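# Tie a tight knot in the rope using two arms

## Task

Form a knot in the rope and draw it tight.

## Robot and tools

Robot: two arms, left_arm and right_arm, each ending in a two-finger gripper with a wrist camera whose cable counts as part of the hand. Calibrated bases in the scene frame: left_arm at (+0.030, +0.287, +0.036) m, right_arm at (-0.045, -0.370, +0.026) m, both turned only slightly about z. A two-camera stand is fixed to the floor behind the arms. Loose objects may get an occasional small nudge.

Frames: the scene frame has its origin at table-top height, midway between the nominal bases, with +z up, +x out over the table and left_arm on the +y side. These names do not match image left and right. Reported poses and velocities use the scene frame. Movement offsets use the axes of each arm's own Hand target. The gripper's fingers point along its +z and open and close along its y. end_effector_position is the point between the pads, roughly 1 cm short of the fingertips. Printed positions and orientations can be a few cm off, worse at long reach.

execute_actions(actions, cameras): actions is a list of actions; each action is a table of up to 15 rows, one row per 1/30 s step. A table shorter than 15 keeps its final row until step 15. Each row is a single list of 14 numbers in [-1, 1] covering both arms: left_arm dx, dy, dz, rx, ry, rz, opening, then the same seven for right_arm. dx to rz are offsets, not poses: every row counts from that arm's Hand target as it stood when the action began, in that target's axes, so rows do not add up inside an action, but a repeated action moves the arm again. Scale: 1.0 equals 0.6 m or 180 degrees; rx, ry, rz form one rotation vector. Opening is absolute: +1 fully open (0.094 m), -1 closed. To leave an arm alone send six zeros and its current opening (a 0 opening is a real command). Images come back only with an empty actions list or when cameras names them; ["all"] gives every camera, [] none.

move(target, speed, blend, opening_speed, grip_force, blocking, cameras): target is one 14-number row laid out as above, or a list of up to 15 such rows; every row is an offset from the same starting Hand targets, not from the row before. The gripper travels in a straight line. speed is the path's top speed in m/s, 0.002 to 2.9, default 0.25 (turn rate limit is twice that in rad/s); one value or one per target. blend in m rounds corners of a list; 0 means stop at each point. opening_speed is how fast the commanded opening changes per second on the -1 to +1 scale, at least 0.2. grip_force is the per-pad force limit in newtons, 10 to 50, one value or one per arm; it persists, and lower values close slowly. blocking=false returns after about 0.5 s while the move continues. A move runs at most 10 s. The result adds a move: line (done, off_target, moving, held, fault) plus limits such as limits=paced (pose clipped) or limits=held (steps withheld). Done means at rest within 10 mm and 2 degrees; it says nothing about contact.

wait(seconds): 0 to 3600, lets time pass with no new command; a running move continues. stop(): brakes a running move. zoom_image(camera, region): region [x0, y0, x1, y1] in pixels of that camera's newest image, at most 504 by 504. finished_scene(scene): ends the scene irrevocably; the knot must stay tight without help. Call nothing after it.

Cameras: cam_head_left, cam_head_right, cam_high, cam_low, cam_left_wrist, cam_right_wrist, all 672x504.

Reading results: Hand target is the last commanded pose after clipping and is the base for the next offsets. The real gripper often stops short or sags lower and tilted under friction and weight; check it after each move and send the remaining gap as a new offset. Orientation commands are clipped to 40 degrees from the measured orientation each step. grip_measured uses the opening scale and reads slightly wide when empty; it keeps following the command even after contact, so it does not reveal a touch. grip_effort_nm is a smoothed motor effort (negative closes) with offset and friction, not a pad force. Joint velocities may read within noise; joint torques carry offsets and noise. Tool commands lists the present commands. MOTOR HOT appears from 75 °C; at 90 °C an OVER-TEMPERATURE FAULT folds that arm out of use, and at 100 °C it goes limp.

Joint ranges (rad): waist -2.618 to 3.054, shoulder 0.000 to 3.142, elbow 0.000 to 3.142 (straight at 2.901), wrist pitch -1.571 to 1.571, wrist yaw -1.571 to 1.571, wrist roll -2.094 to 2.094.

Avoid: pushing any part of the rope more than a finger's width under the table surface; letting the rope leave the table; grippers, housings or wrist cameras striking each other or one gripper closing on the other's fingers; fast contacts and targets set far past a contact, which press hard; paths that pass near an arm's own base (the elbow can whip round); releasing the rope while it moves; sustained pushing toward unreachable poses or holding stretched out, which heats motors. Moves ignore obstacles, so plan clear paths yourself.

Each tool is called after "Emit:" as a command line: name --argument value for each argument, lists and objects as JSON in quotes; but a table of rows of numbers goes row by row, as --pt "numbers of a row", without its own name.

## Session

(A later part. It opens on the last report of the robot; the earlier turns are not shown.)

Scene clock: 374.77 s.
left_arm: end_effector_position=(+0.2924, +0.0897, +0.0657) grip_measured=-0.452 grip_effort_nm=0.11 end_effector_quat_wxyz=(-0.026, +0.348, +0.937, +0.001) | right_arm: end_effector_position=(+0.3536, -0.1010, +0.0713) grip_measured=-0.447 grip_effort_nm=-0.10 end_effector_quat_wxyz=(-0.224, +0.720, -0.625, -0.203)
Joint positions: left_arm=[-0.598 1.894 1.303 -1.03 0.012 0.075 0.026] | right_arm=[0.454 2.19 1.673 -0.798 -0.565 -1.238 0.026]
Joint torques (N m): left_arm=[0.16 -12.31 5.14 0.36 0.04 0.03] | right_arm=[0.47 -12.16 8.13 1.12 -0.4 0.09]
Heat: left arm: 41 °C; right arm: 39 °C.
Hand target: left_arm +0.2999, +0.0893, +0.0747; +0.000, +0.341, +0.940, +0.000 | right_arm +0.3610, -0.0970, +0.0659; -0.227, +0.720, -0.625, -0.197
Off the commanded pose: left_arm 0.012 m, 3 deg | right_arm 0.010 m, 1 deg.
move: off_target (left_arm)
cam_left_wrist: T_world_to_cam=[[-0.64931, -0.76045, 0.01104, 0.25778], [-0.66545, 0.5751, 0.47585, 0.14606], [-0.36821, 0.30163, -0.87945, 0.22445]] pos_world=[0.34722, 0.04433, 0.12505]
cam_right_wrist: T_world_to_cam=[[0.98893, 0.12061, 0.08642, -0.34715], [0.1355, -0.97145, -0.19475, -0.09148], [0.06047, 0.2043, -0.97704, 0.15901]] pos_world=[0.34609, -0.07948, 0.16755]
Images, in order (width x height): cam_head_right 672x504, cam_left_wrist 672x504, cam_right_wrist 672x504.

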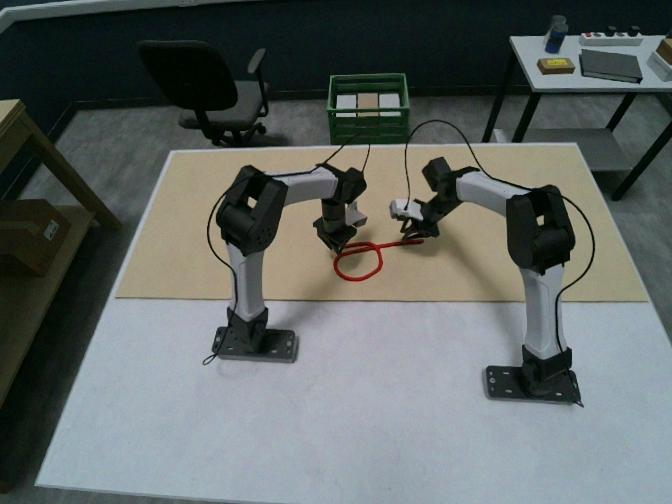

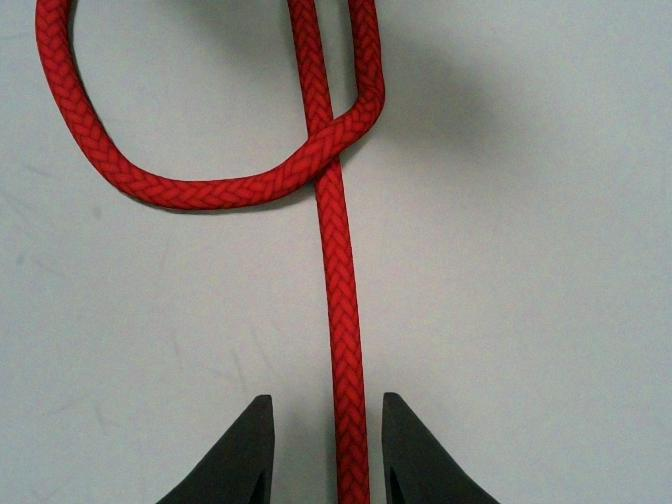

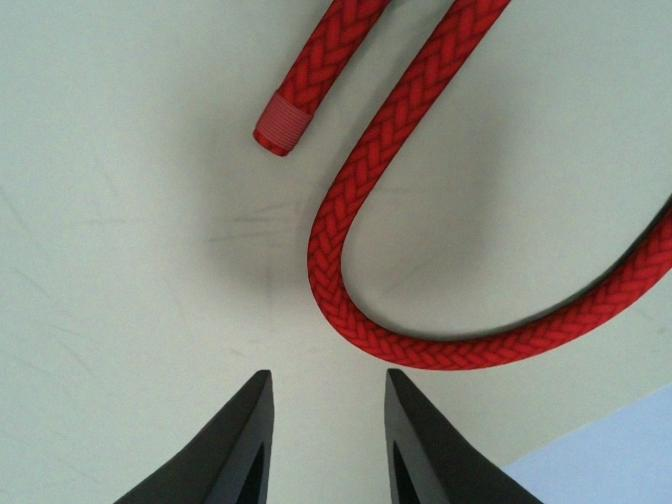

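Emit:
move --pt "0.015 -0.0047 0.1062 0 0 0 -0.45 0.0172 0.0025 0.1117 0 0 0 -0.45" --speed 0.06 --cameras '["cam_low", "cam_right_wrist", "cam_left_wrist"]'

Scene clock: 425.73 s.
left_arm: end_effector_position=(+0.2853, +0.0950, +0.0173) grip_measured=-0.452 grip_effort_nm=0.11 end_effector_quat_wxyz=(-0.012, +0.345, +0.938, -0.002) | right_arm: end_effector_position=(+0.3641, -0.0682, +0.0242) grip_measured=-0.447 grip_effort_nm=-0.10 end_effector_quat_wxyz=(-0.240, +0.720, -0.620, -0.197)
Joint positions: left_arm=[-0.598 1.921 1.127 -0.8 0.012 0.068 0.026] | right_arm=[0.511 2.307 1.659 -0.596 -0.551 -1.171 0.026]
Joint torques (N m): left_arm=[-0.47 -7.47 4.33 0.63 0.02 0.01] | right_arm=[0.76 -12.14 5.42 1.29 -0.35 0.09]
Heat: left arm: 42 °C; right arm: 42 °C.
Hand target: left_arm +0.2912, +0.0930, +0.0109; +0.000, +0.341, +0.940, +0.000 | right_arm +0.3609, -0.0672, +0.0050; -0.227, +0.720, -0.625, -0.197
Off the commanded pose: left_arm 0.009 m, 2 deg | right_arm 0.020 m, 2 deg.
move: off_target (right_arm)
cam_left_wrist: T_world_to_cam=[[-0.64457, -0.7645, 0.00905, 0.2568], [-0.67947, 0.57822, 0.45165, 0.16557], [-0.35052, 0.28496, -0.89215, 0.1744]] pos_world=[0.33915, 0.05089, 0.07849]
cam_right_wrist: T_world_to_cam=[[0.98603, 0.11641, 0.11918, -0.35746], [0.13934, -0.96836, -0.20702, -0.07111], [0.09131, 0.22073, -0.97105, 0.09534]] pos_world=[0.35367, -0.04829, 0.12046]
Images, in order (width x height): cam_low 672x504, cam_left_wrist 672x504, cam_right_wrist 672x504.

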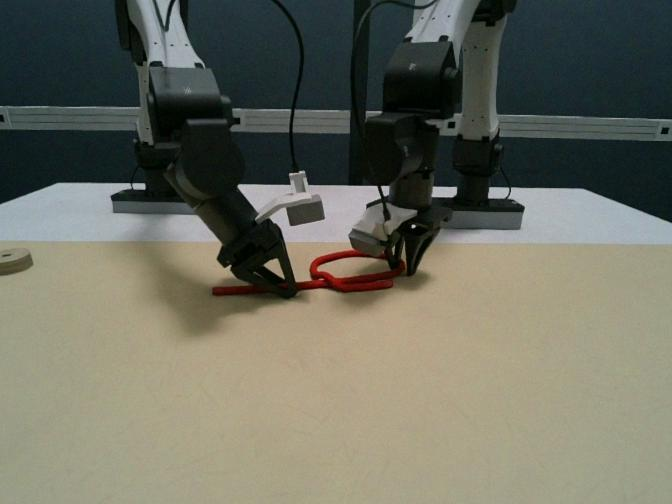

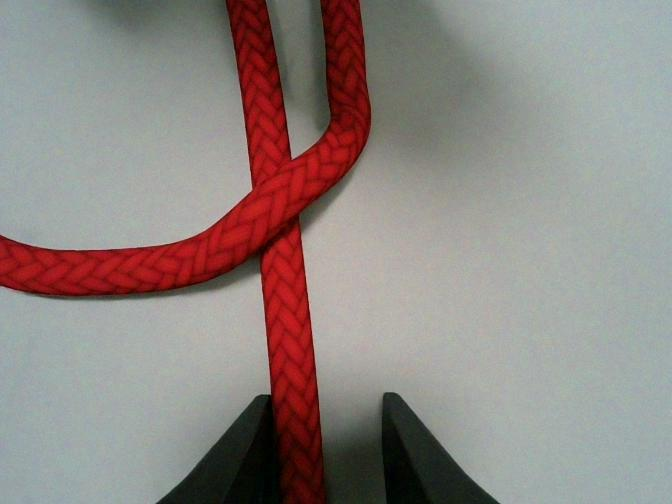

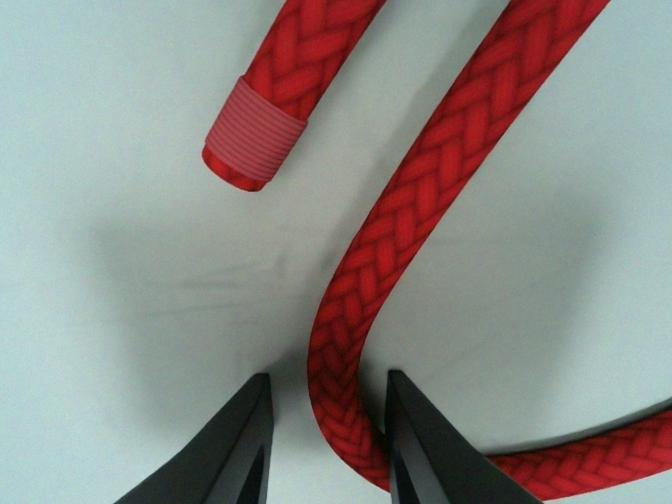

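Emit:
move --pt "0 0 0 0 0 0 -0.9 0 0 0 0 0 0 -0.92" --opening_speed 0.6 --cameras '["cam_right_wrist", "cam_left_wrist"]'

Scene clock: 436.20 s.
left_arm: end_effector_position=(+0.2878, +0.0932, +0.0172) grip_measured=-0.833 grip_effort_nm=-0.95 end_effector_quat_wxyz=(-0.007, +0.345, +0.939, -0.004) | right_arm: end_effector_position=(+0.3649, -0.0678, +0.0245) grip_measured=-0.815 grip_effort_nm=-0.94 end_effector_quat_wxyz=(-0.242, +0.720, -0.620, -0.196)
Joint positions: left_arm=[-0.598 1.921 1.127 -0.788 0.012 0.068 0.008] | right_arm=[0.511 2.307 1.659 -0.592 -0.551 -1.17 0.009]
Joint torques (N m): left_arm=[-0.4 -7.45 4.41 0.55 0.03 0.02] | right_arm=[0.76 -12.12 5.45 1.25 -0.35 0.08]
Heat: left arm: 40 °C; right arm: 44 °C.
Hand target: left_arm +0.2912, +0.0930, +0.0109; +0.000, +0.341, +0.940, +0.000 | right_arm +0.3610, -0.0672, +0.0050; -0.227, +0.720, -0.625, -0.197
Off the commanded pose: left_arm 0.007 m, 1 deg | right_arm 0.020 m, 2 deg.
move: done
cam_left_wrist: T_world_to_cam=[[-0.64438, -0.76466, 0.00825, 0.25697], [-0.68406, 0.58122, 0.44073, 0.1695], [-0.3418, 0.27836, -0.8976, 0.1739]] pos_world=[0.34097, 0.04957, 0.07927]
cam_right_wrist: T_world_to_cam=[[0.98563, 0.11587, 0.12288, -0.35824], [0.13978, -0.96802, -0.20834, -0.07089], [0.0948, 0.22253, -0.97031, 0.09431]] pos_world=[0.35406, -0.0481, 0.12076]
Images, in order (width x height): cam_left_wrist 672x504, cam_right_wrist 672x504.

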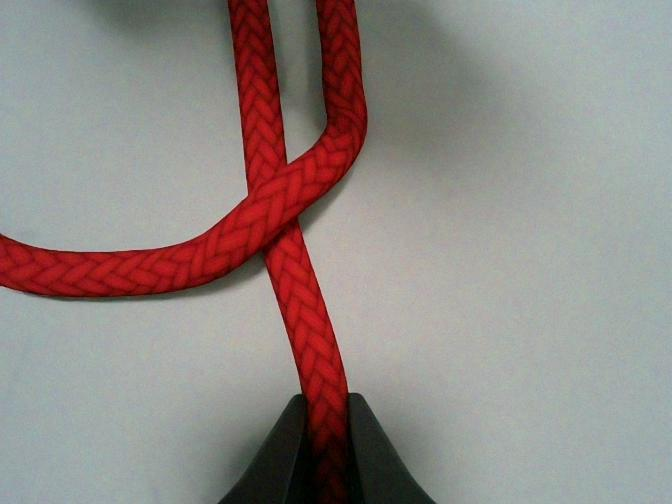

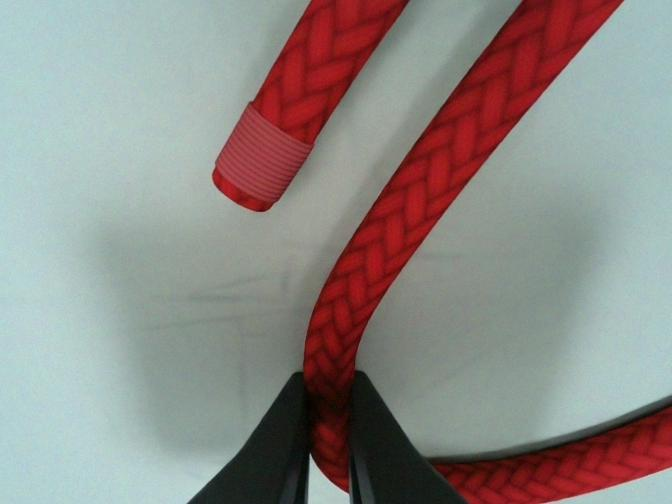

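Emit:
move --pt "-0.026 -0.0108 -0.0883 0 0 0 -0.92 0 0 0 0 0 0 -0.94" --pt "-0.045 -0.0112 -0.1383 0 0 0 -0.92 0 0 0 0 0 0 -0.94" --pt "-0.0805 0.0307 -0.1383 0 0 0 -0.92 0 0 0 0 0 0 -0.94" --speed 0.07 --blend '[0.01, 0.01, 0]' --cameras '["cam_low", "cam_head_right", "cam_right_wrist", "cam_left_wrist"]'

Scene clock: 505.67 s.
left_arm: end_effector_position=(+0.3341, +0.0753, +0.0906) grip_measured=-0.836 grip_effort_nm=-1.03 end_effector_quat_wxyz=(-0.003, +0.339, +0.941, -0.005) | right_arm: end_effector_position=(+0.3650, -0.0677, +0.0245) grip_measured=-0.818 grip_effort_nm=-0.99 end_effector_quat_wxyz=(-0.242, +0.720, -0.620, -0.196)
Joint positions: left_arm=[-0.563 1.98 1.526 -1.121 0.011 0.091 0.008] | right_arm=[0.511 2.307 1.659 -0.592 -0.551 -1.17 0.009]
Joint torques (N m): left_arm=[0.06 -9.03 8.53 0.14 0.03 0.23] | right_arm=[0.75 -12.11 5.46 1.25 -0.35 0.09]
Heat: left arm: 35 °C; right arm: 48 °C.
Hand target: left_arm +0.3401, +0.0762, +0.0939; +0.000, +0.341, +0.940, +0.000 | right_arm +0.3609, -0.0672, +0.0050; -0.227, +0.720, -0.625, -0.197
Off the commanded pose: left_arm 0.007 m, 1 deg | right_arm 0.020 m, 2 deg.
move: done; blend cut to 0 m at target 1
cam_left_wrist: T_world_to_cam=[[-0.63503, -0.77245, 0.00755, 0.27011], [-0.69355, 0.57441, 0.43479, 0.18342], [-0.34019, 0.27087, -0.9005, 0.26079]] pos_world=[0.38746, 0.03265, 0.15305]
cam_right_wrist: T_world_to_cam=[[0.98559, 0.11589, 0.1232, -0.35838], [0.13987, -0.96799, -0.20841, -0.07091], [0.09511, 0.22264, -0.97025, 0.09429]] pos_world=[0.35416, -0.0481, 0.12086]
Images, in order (width x height): cam_head_right 672x504, cam_low 672x504, cam_left_wrist 672x504, cam_right_wrist 672x504.

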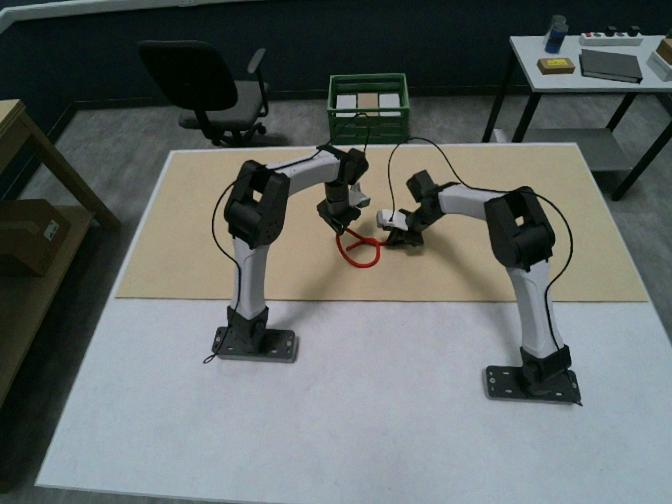

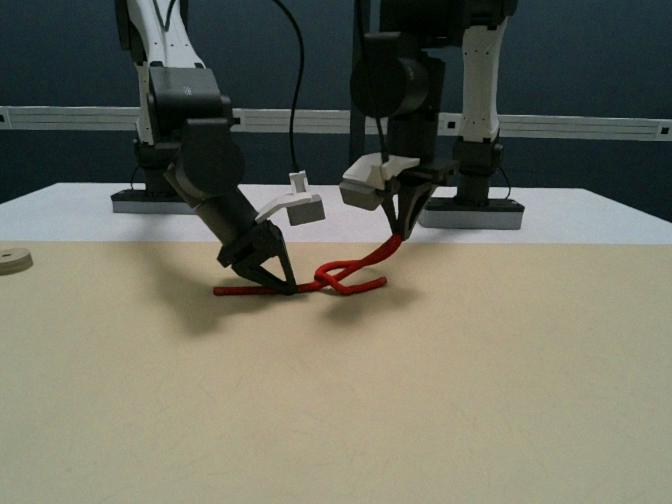

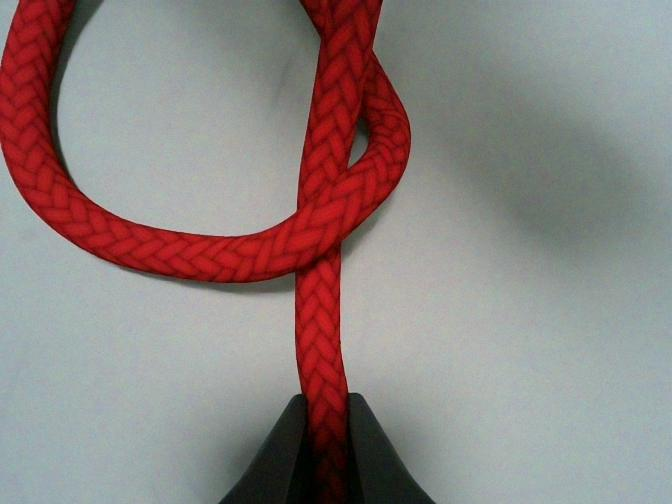

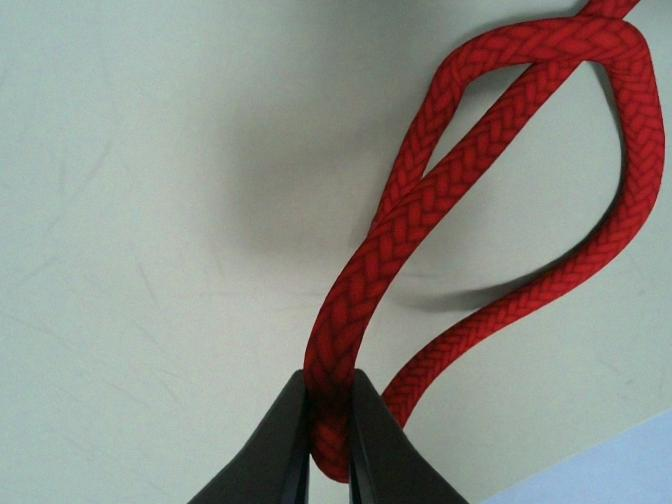

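Emit:
move --pt "-0.0798 0.0361 0.0 0 0 0 -0.92 0 0 0 0 0 0 -0.94" --speed 0.06 --cameras '["cam_low", "cam_head_right", "cam_right_wrist", "cam_left_wrist"]'

Scene clock: 517.60 s.
left_arm: end_effector_position=(+0.3846, +0.0598, +0.0913) grip_measured=-0.836 grip_effort_nm=-1.03 end_effector_quat_wxyz=(-0.003, +0.340, +0.940, -0.005) | right_arm: end_effector_position=(+0.3650, -0.0677, +0.0245) grip_measured=-0.818 grip_effort_nm=-0.99 end_effector_quat_wxyz=(-0.242, +0.720, -0.620, -0.196)
Joint positions: left_arm=[-0.525 2.181 1.834 -1.227 0.011 0.131 0.008] | right_arm=[0.511 2.307 1.659 -0.592 -0.551 -1.17 0.009]
Joint torques (N m): left_arm=[0.16 -10.69 8.7 0.13 0.04 0.2] | right_arm=[0.76 -12.08 5.46 1.24 -0.35 0.09]
Heat: left arm: 36 °C; right arm: 48 °C.
Hand target: left_arm +0.3907, +0.0620, +0.0939; +0.000, +0.342, +0.940, +0.000 | right_arm +0.3609, -0.0672, +0.0050; -0.227, +0.720, -0.625, -0.197
Off the commanded pose: left_arm 0.007 m, 1 deg | right_arm 0.020 m, 2 deg.
move: done
cam_left_wrist: T_world_to_cam=[[-0.6368, -0.77099, 0.00751, 0.29075], [-0.69268, 0.57634, 0.43363, 0.22677], [-0.33866, 0.27094, -0.90106, 0.28241]] pos_world=[0.43786, 0.01695, 0.15395]
cam_right_wrist: T_world_to_cam=[[0.98559, 0.11589, 0.1232, -0.35838], [0.13987, -0.96799, -0.20841, -0.07091], [0.09511, 0.22264, -0.97025, 0.09429]] pos_world=[0.35416, -0.0481, 0.12086]
Images, in order (width x height): cam_head_right 672x504, cam_low 672x504, cam_left_wrist 672x504, cam_right_wrist 672x504.

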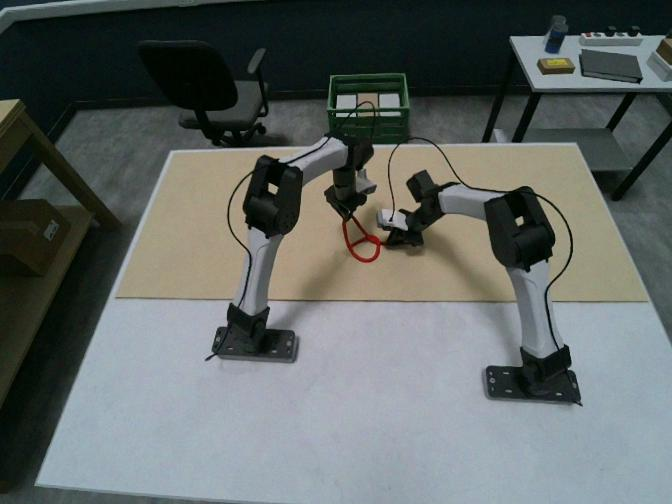

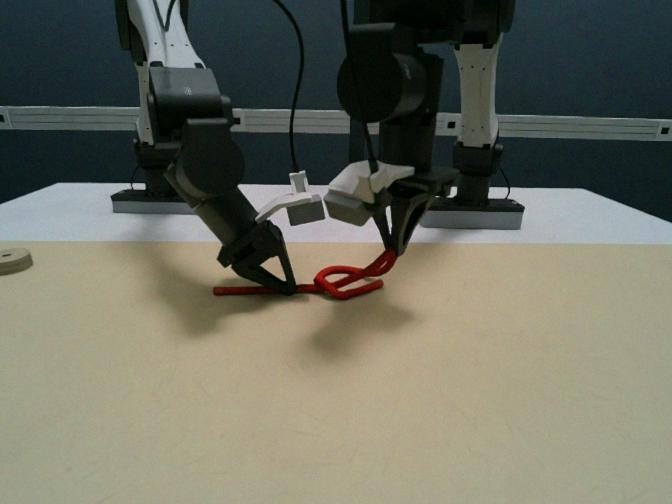

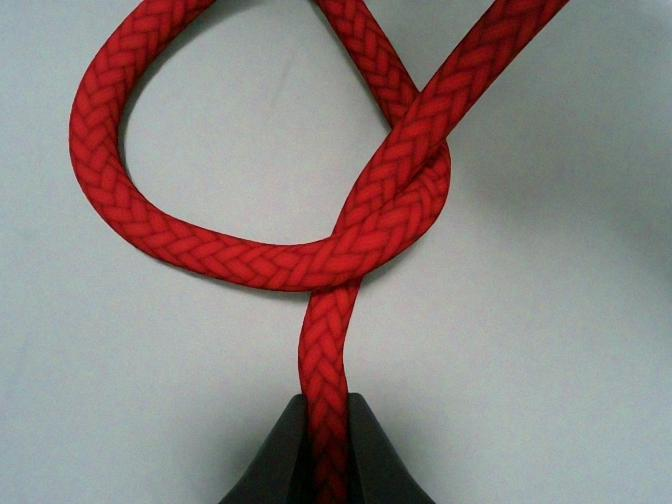

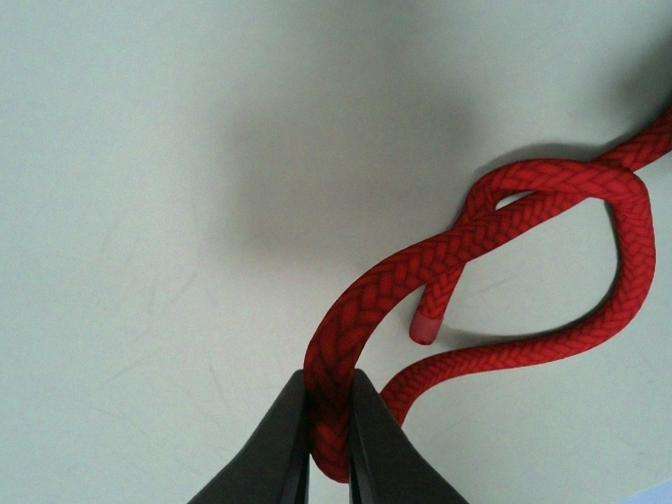

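Emit:
move --pt "0.0 0.0252 0.1198 0 0 0 -0.92 0 0 0 0 0 0 -0.94" --speed 0.06 --cameras '["cam_low", "cam_head_right", "cam_right_wrist", "cam_left_wrist"]'

Scene clock: 529.47 s.
left_arm: end_effector_position=(+0.3952, +0.0707, +0.0276) grip_measured=-0.836 grip_effort_nm=-1.03 end_effector_quat_wxyz=(-0.005, +0.340, +0.940, -0.005) | right_arm: end_effector_position=(+0.3650, -0.0677, +0.0245) grip_measured=-0.818 grip_effort_nm=-1.00 end_effector_quat_wxyz=(-0.242, +0.720, -0.620, -0.196)
Joint positions: left_arm=[-0.49 2.255 1.699 -1.022 0.011 0.166 0.008] | right_arm=[0.511 2.307 1.659 -0.592 -0.551 -1.17 0.009]
Joint torques (N m): left_arm=[0.2 -11 5.39 0.43 0.04 0.23] | right_arm=[0.76 -12.1 5.46 1.24 -0.35 0.09]
Heat: left arm: 38 °C; right arm: 48 °C.
Hand target: left_arm +0.4003, +0.0736, +0.0219; +0.000, +0.342, +0.940, +0.000 | right_arm +0.3609, -0.0672, +0.0050; -0.227, +0.720, -0.625, -0.197
Off the commanded pose: left_arm 0.008 m, 1 deg | right_arm 0.020 m, 2 deg.
move: done
cam_left_wrist: T_world_to_cam=[[-0.63648, -0.77125, 0.00845, 0.30627], [-0.69099, 0.57504, 0.43802, 0.25476], [-0.34268, 0.27296, -0.89892, 0.22698]] pos_world=[0.44875, 0.02776, 0.08986]
cam_right_wrist: T_world_to_cam=[[0.98559, 0.11589, 0.1232, -0.35838], [0.13987, -0.96799, -0.20841, -0.07091], [0.09511, 0.22264, -0.97025, 0.09429]] pos_world=[0.35416, -0.0481, 0.12086]
Images, in order (width x height): cam_head_right 672x504, cam_low 672x504, cam_left_wrist 672x504, cam_right_wrist 672x504.

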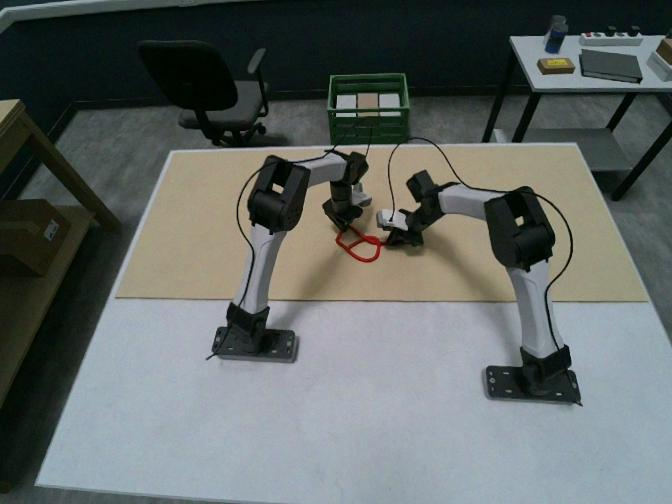

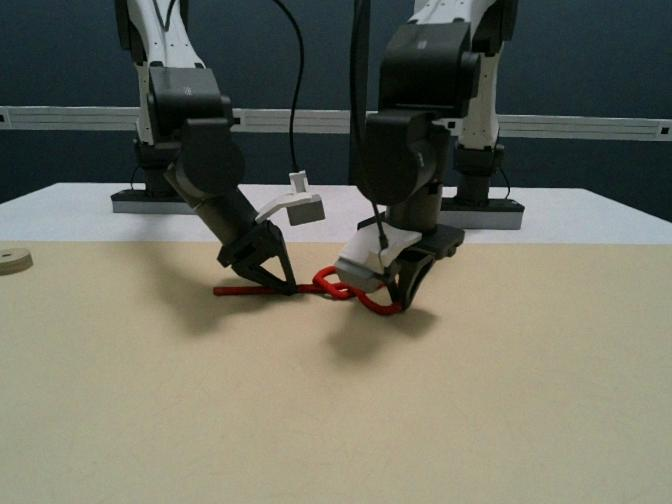

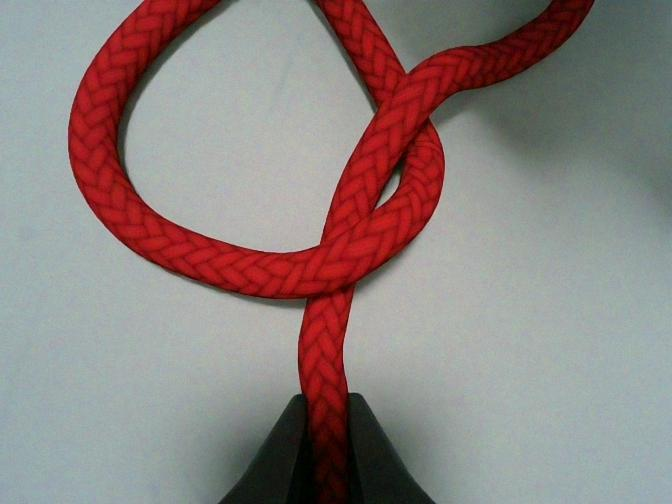

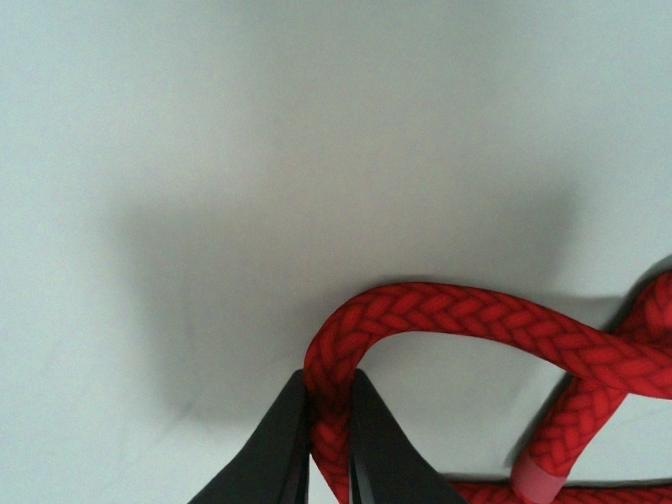

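Emit:
move --pt "0 0 0.012 0 0 0 -0.92 0 0 0 0 0 0 -0.94" --pt "0 0 0.012 0 0 0 -0.6 0 0 0 0 0 0 -0.94" --pt "0 0 -0.13 0 0 0 -0.6 0 0 0 0 0 0 -0.94" --speed 0.07 --opening_speed 0.8 --cameras '["cam_low", "cam_head_right", "cam_right_wrist", "cam_left_wrist"]'

Scene clock: 542.27 s.
left_arm: end_effector_position=(+0.3920, +0.0726, +0.0779) grip_measured=-0.602 grip_effort_nm=0.11 end_effector_quat_wxyz=(-0.026, +0.340, +0.940, -0.001) | right_arm: end_effector_position=(+0.3650, -0.0677, +0.0245) grip_measured=-0.818 grip_effort_nm=-0.99 end_effector_quat_wxyz=(-0.242, +0.720, -0.620, -0.196)
Joint positions: left_arm=[-0.49 2.237 1.871 -1.255 0.011 0.166 0.019] | right_arm=[0.511 2.307 1.659 -0.592 -0.551 -1.17 0.009]
Joint torques (N m): left_arm=[0.14 -15.73 8.54 0.04 0.02 0.19] | right_arm=[0.76 -12.1 5.46 1.24 -0.35 0.08]
Heat: left arm: 40 °C; right arm: 48 °C.
Hand target: left_arm +0.4004, +0.0735, +0.1000; +0.000, +0.342, +0.940, +0.000 | right_arm +0.3609, -0.0672, +0.0050; -0.227, +0.720, -0.625, -0.197
Off the commanded pose: left_arm 0.024 m, 3 deg | right_arm 0.020 m, 2 deg.
move: off_target (left_arm)
cam_left_wrist: T_world_to_cam=[[-0.63638, -0.77123, 0.01526, 0.30462], [-0.67419, 0.56571, 0.47481, 0.2206], [-0.37481, 0.29187, -0.87996, 0.28039]] pos_world=[0.44768, 0.0283, 0.13734]
cam_right_wrist: T_world_to_cam=[[0.98559, 0.11589, 0.1232, -0.35838], [0.13987, -0.96799, -0.20841, -0.07091], [0.09511, 0.22264, -0.97025, 0.09429]] pos_world=[0.35416, -0.0481, 0.12086]
Images, in order (width x height): cam_head_right 672x504, cam_low 672x504, cam_left_wrist 672x504, cam_right_wrist 672x504.

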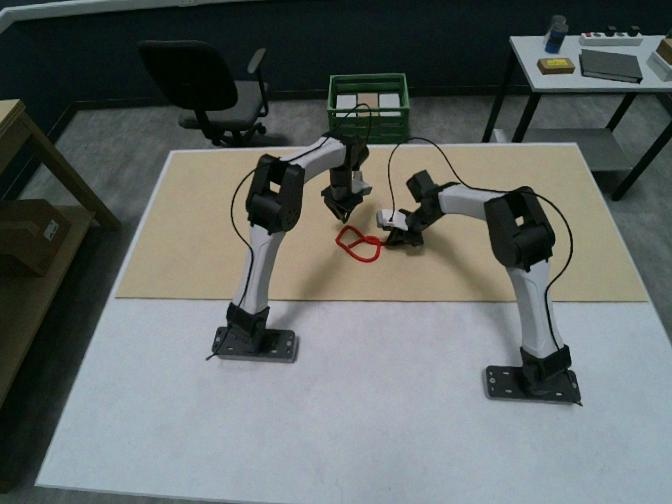

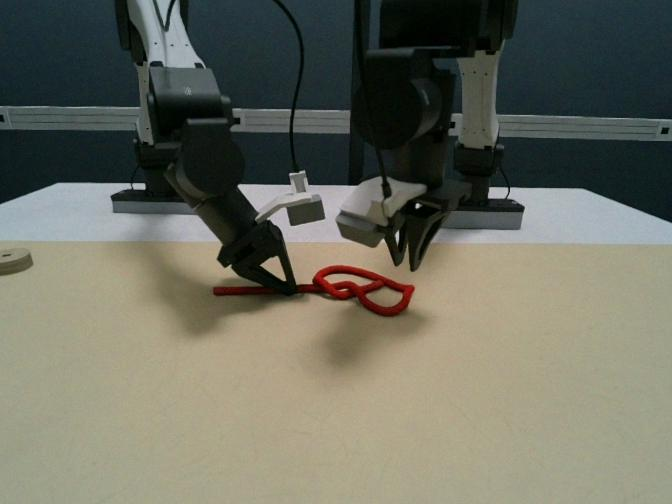

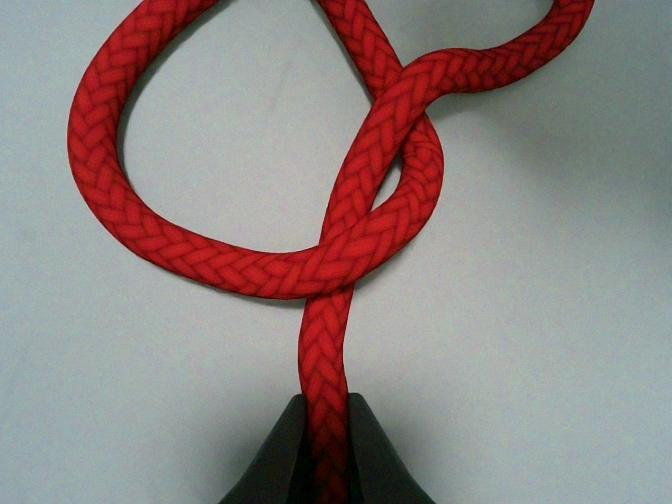

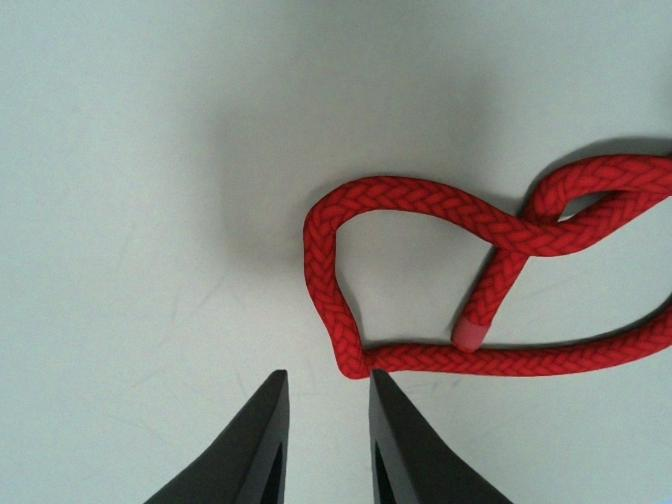

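Emit:
move --pt "0.0393 -0.102 0.0417 0 0 -0.111 -0.5 0 0 0 0 0 0 -0.94" --speed 0.1 --cameras '["cam_low", "cam_right_wrist", "cam_left_wrist"]'

Scene clock: 595.33 s.
left_arm: end_effector_position=(+0.3377, +0.0465, +0.0614) grip_measured=-0.502 grip_effort_nm=0.11 end_effector_quat_wxyz=(-0.028, +0.175, +0.984, +0.008) | right_arm: end_effector_position=(+0.3650, -0.0677, +0.0245) grip_measured=-0.818 grip_effort_nm=-1.00 end_effector_quat_wxyz=(-0.242, +0.720, -0.620, -0.196)
Joint positions: left_arm=[-0.618 2.133 1.636 -1.131 0.011 -0.305 0.023] | right_arm=[0.511 2.307 1.659 -0.592 -0.551 -1.17 0.009]
Joint torques (N m): left_arm=[-0.9 -15.08 5.16 0.38 0.01 0.01] | right_arm=[0.75 -12.1 5.44 1.25 -0.35 0.09]
Heat: left arm: 52 °C; right arm: 49 °C.
Hand target: left_arm +0.3430, +0.0418, +0.0749; +0.000, +0.173, +0.985, +0.000 | right_arm +0.3609, -0.0672, +0.0050; -0.227, +0.720, -0.625, -0.197
Off the commanded pose: left_arm 0.015 m, 3 deg | right_arm 0.020 m, 2 deg.
move: off_target (left_arm)
cam_left_wrist: T_world_to_cam=[[-0.34058, -0.94015, -0.0107, 0.15983], [-0.82467, 0.29324, 0.48365, 0.26948], [-0.45157, 0.17355, -0.87519, 0.28418]] pos_world=[0.40499, 0.02192, 0.12009]
cam_right_wrist: T_world_to_cam=[[0.98559, 0.11589, 0.1232, -0.35838], [0.13987, -0.96799, -0.20841, -0.07091], [0.09511, 0.22264, -0.97025, 0.09429]] pos_world=[0.35416, -0.0481, 0.12086]
Images, in order (width x height): cam_low 672x504, cam_left_wrist 672x504, cam_right_wrist 672x504.

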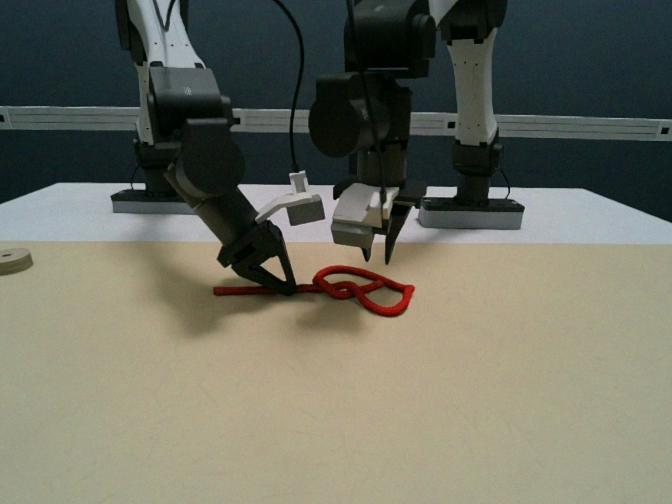

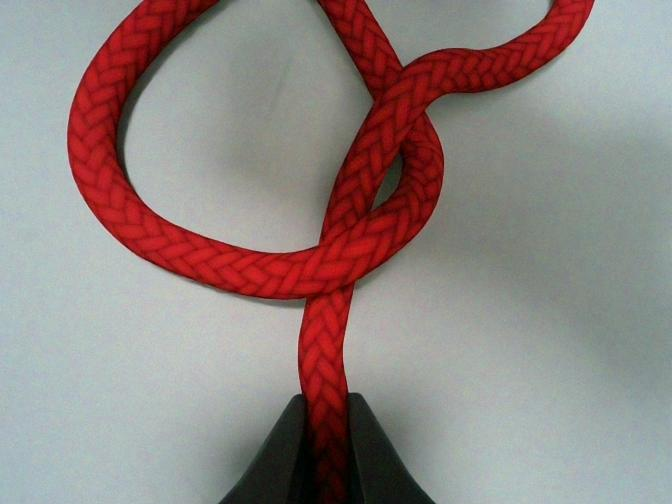

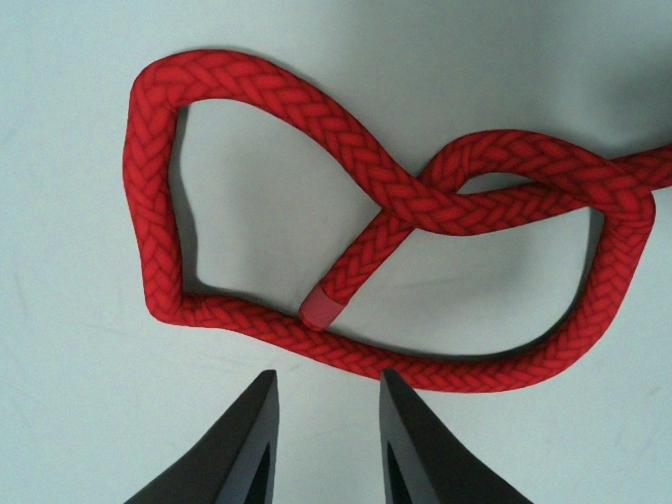

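Emit:
move --pt "0.005 -0.0012 0.1048 0 0 0.067 -0.5 0 0 0 0 0 0 -0.94" --speed 0.06 --cameras '["cam_low", "cam_right_wrist", "cam_left_wrist"]'

Scene clock: 620.07 s.
left_arm: end_effector_position=(+0.3372, +0.0460, +0.0193) grip_measured=-0.502 grip_effort_nm=0.11 end_effector_quat_wxyz=(-0.010, +0.267, +0.964, -0.002) | right_arm: end_effector_position=(+0.3650, -0.0677, +0.0245) grip_measured=-0.818 grip_effort_nm=-0.99 end_effector_quat_wxyz=(-0.242, +0.720, -0.620, -0.196)
Joint positions: left_arm=[-0.62 2.15 1.488 -0.925 0.011 -0.119 0.023] | right_arm=[0.511 2.307 1.659 -0.592 -0.551 -1.17 0.009]
Joint torques (N m): left_arm=[-1.11 -9.7 4.68 0.57 0.03 0.16] | right_arm=[0.73 -12.11 5.44 1.24 -0.35 0.08]
Heat: left arm: 51 °C; right arm: 50 °C.
Hand target: left_arm +0.3400, +0.0422, +0.0120; +0.000, +0.276, +0.961, +0.000 | right_arm +0.3609, -0.0672, +0.0050; -0.227, +0.720, -0.625, -0.197
Off the commanded pose: left_arm 0.009 m, 2 deg | right_arm 0.020 m, 2 deg.
move: done
cam_left_wrist: T_world_to_cam=[[-0.51018, -0.86005, 0.00515, 0.21183], [-0.76773, 0.45809, 0.44804, 0.26354], [-0.3877, 0.22463, -0.894, 0.22367]] pos_world=[0.39711, 0.01122, 0.08079]
cam_right_wrist: T_world_to_cam=[[0.98559, 0.11589, 0.1232, -0.35838], [0.13987, -0.96799, -0.20841, -0.07091], [0.09511, 0.22264, -0.97025, 0.09429]] pos_world=[0.35416, -0.0481, 0.12086]
Images, in order (width x height): cam_low 672x504, cam_left_wrist 672x504, cam_right_wrist 672x504.

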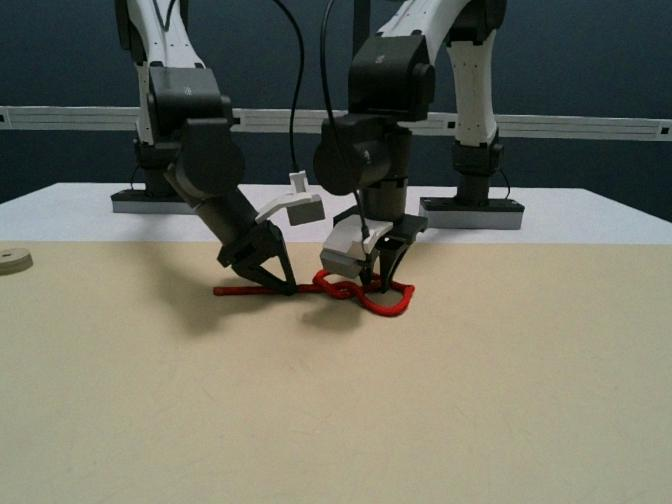

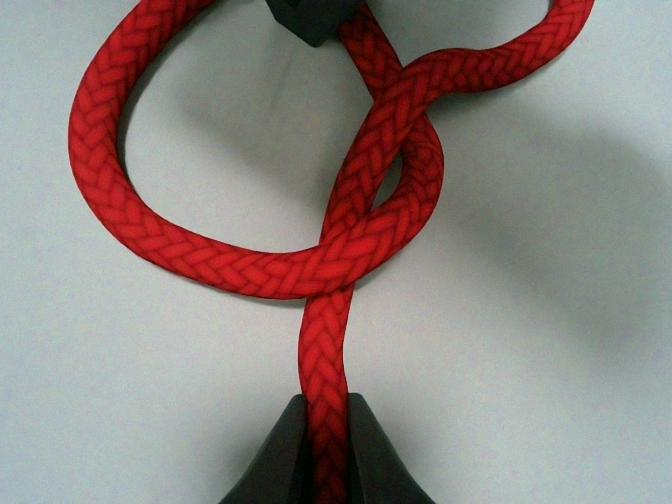

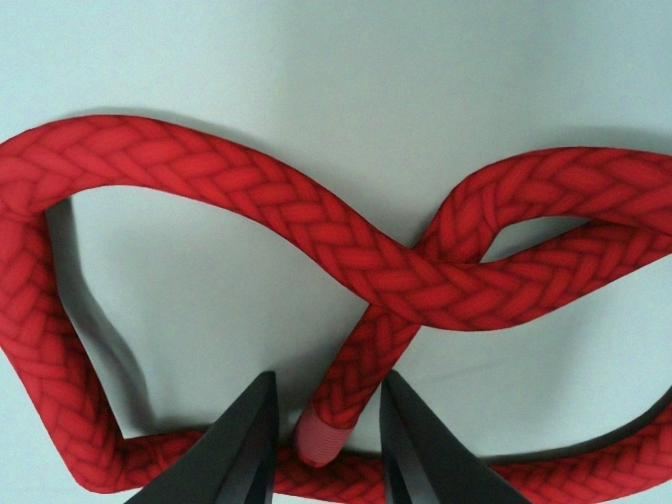

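Emit:
move --target '[0,0,0,0,0,0,-0.92,0,0,0,0,0,0,-0.94]' --opening_speed 0.6 --cameras '["cam_high","cam_left_wrist","cam_right_wrist"]'

Scene clock: 664.40 s.
left_arm: end_effector_position=(+0.3389, +0.0446, +0.0193) grip_measured=-0.840 grip_effort_nm=-0.95 end_effector_quat_wxyz=(-0.006, +0.267, +0.964, -0.004) | right_arm: end_effector_position=(+0.3650, -0.0677, +0.0245) grip_measured=-0.818 grip_effort_nm=-0.99 end_effector_quat_wxyz=(-0.242, +0.720, -0.620, -0.196)
Joint positions: left_arm=[-0.62 2.15 1.488 -0.916 0.011 -0.118 0.008] | right_arm=[0.511 2.307 1.659 -0.592 -0.551 -1.17 0.009]
Joint torques (N m): left_arm=[-1.07 -9.76 4.63 0.54 0.03 0.22] | right_arm=[0.77 -12.11 5.44 1.25 -0.35 0.09]
Heat: left arm: 44 °C; right arm: 51 °C.
Hand target: left_arm +0.3400, +0.0422, +0.0120; +0.000, +0.276, +0.961, +0.000 | right_arm +0.3609, -0.0672, +0.0050; -0.227, +0.720, -0.625, -0.197
Off the commanded pose: left_arm 0.008 m, 1 deg | right_arm 0.020 m, 2 deg.
move: done
cam_left_wrist: T_world_to_cam=[[-0.51125, -0.85941, 0.00623, 0.21197], [-0.77024, 0.4614, 0.44028, 0.26635], [-0.38126, 0.2203, -0.89784, 0.22271]] pos_world=[0.39843, 0.01021, 0.08137]
cam_right_wrist: T_world_to_cam=[[0.98559, 0.11589, 0.1232, -0.35838], [0.13987, -0.96799, -0.20841, -0.07091], [0.09511, 0.22264, -0.97025, 0.09429]] pos_world=[0.35416, -0.0481, 0.12086]

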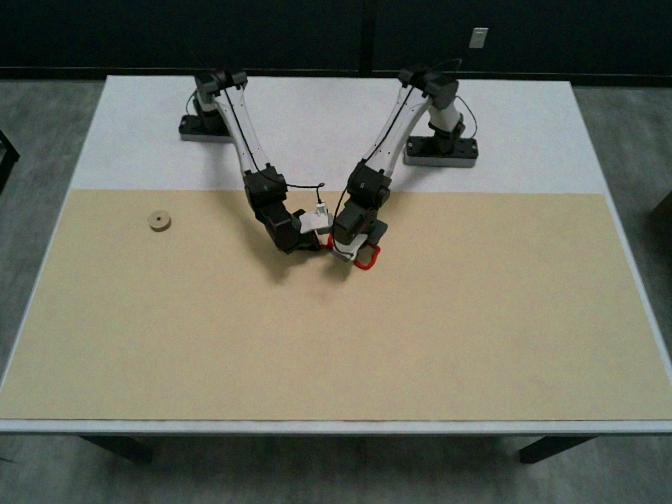

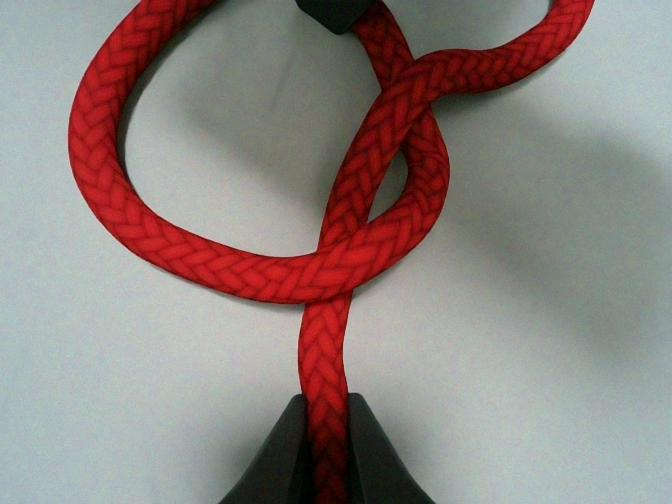

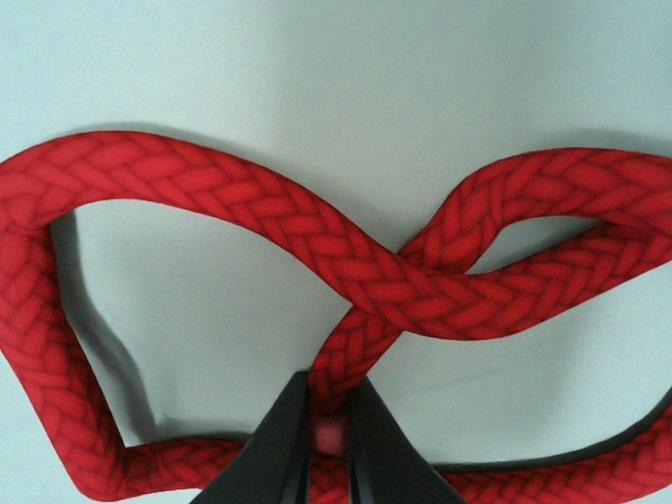

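Emit:
move --target '[0,0,-0.15,0,0,0,-0.94,0,0,0,0,0,0,-0.95]' --speed 0.06 --cameras '["cam_high","cam_low","cam_left_wrist","cam_right_wrist"]'

Scene clock: 687.10 s.
left_arm: end_effector_position=(+0.3355, +0.0473, +0.0818) grip_measured=-0.844 grip_effort_nm=-1.03 end_effector_quat_wxyz=(-0.024, +0.267, +0.963, +0.004) | right_arm: end_effector_position=(+0.3650, -0.0677, +0.0245) grip_measured=-0.818 grip_effort_nm=-1.00 end_effector_quat_wxyz=(-0.242, +0.720, -0.620, -0.196)
Joint positions: left_arm=[-0.62 2.098 1.665 -1.186 0.011 -0.118 0.007] | right_arm=[0.511 2.307 1.659 -0.592 -0.551 -1.17 0.009]
Joint torques (N m): left_arm=[-1.1 -14.5 8.43 0.03 0.02 0.21] | right_arm=[0.77 -12.12 5.45 1.24 -0.35 0.09]
Heat: left arm: 44 °C; right arm: 51 °C.
Hand target: left_arm +0.3400, +0.0421, +0.1021; +0.000, +0.276, +0.961, +0.000 | right_arm +0.3609, -0.0672, +0.0050; -0.227, +0.720, -0.625, -0.197
Off the commanded pose: left_arm 0.021 m, 3 deg | right_arm 0.020 m, 2 deg.
move: off_target (left_arm)
cam_left_wrist: T_world_to_cam=[[-0.51112, -0.85951, 0.00131, 0.21248], [-0.75561, 0.45006, 0.47592, 0.22766], [-0.40965, 0.24226, -0.87949, 0.28401]] pos_world=[0.39697, 0.01136, 0.14116]
cam_right_wrist: T_world_to_cam=[[0.98559, 0.11589, 0.1232, -0.35838], [0.13987, -0.96799, -0.20841, -0.07091], [0.09511, 0.22264, -0.97025, 0.09429]] pos_world=[0.35416, -0.0481, 0.12086]

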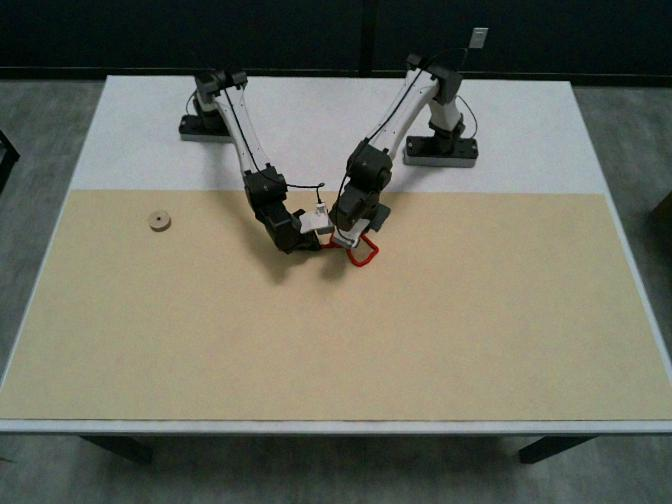

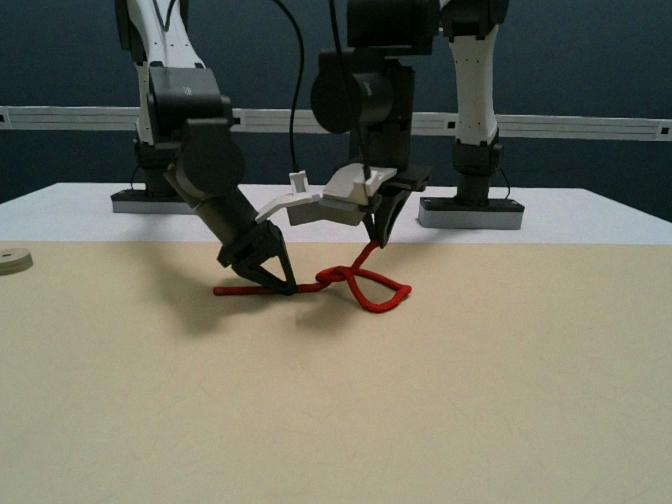

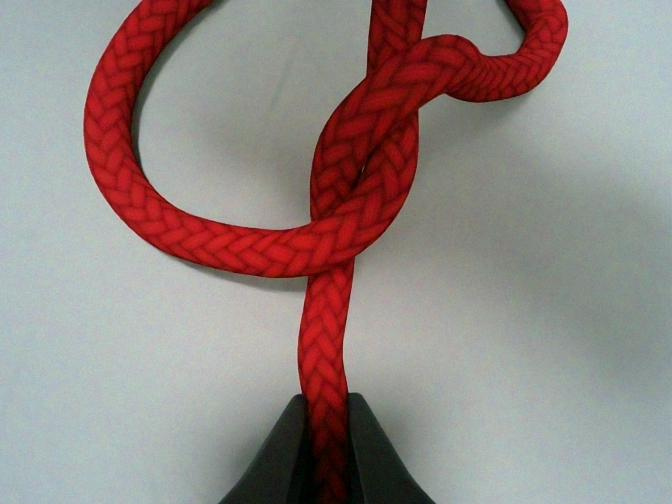

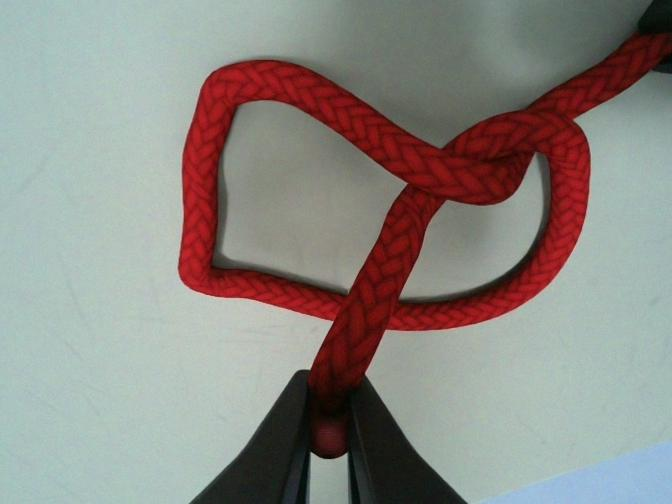

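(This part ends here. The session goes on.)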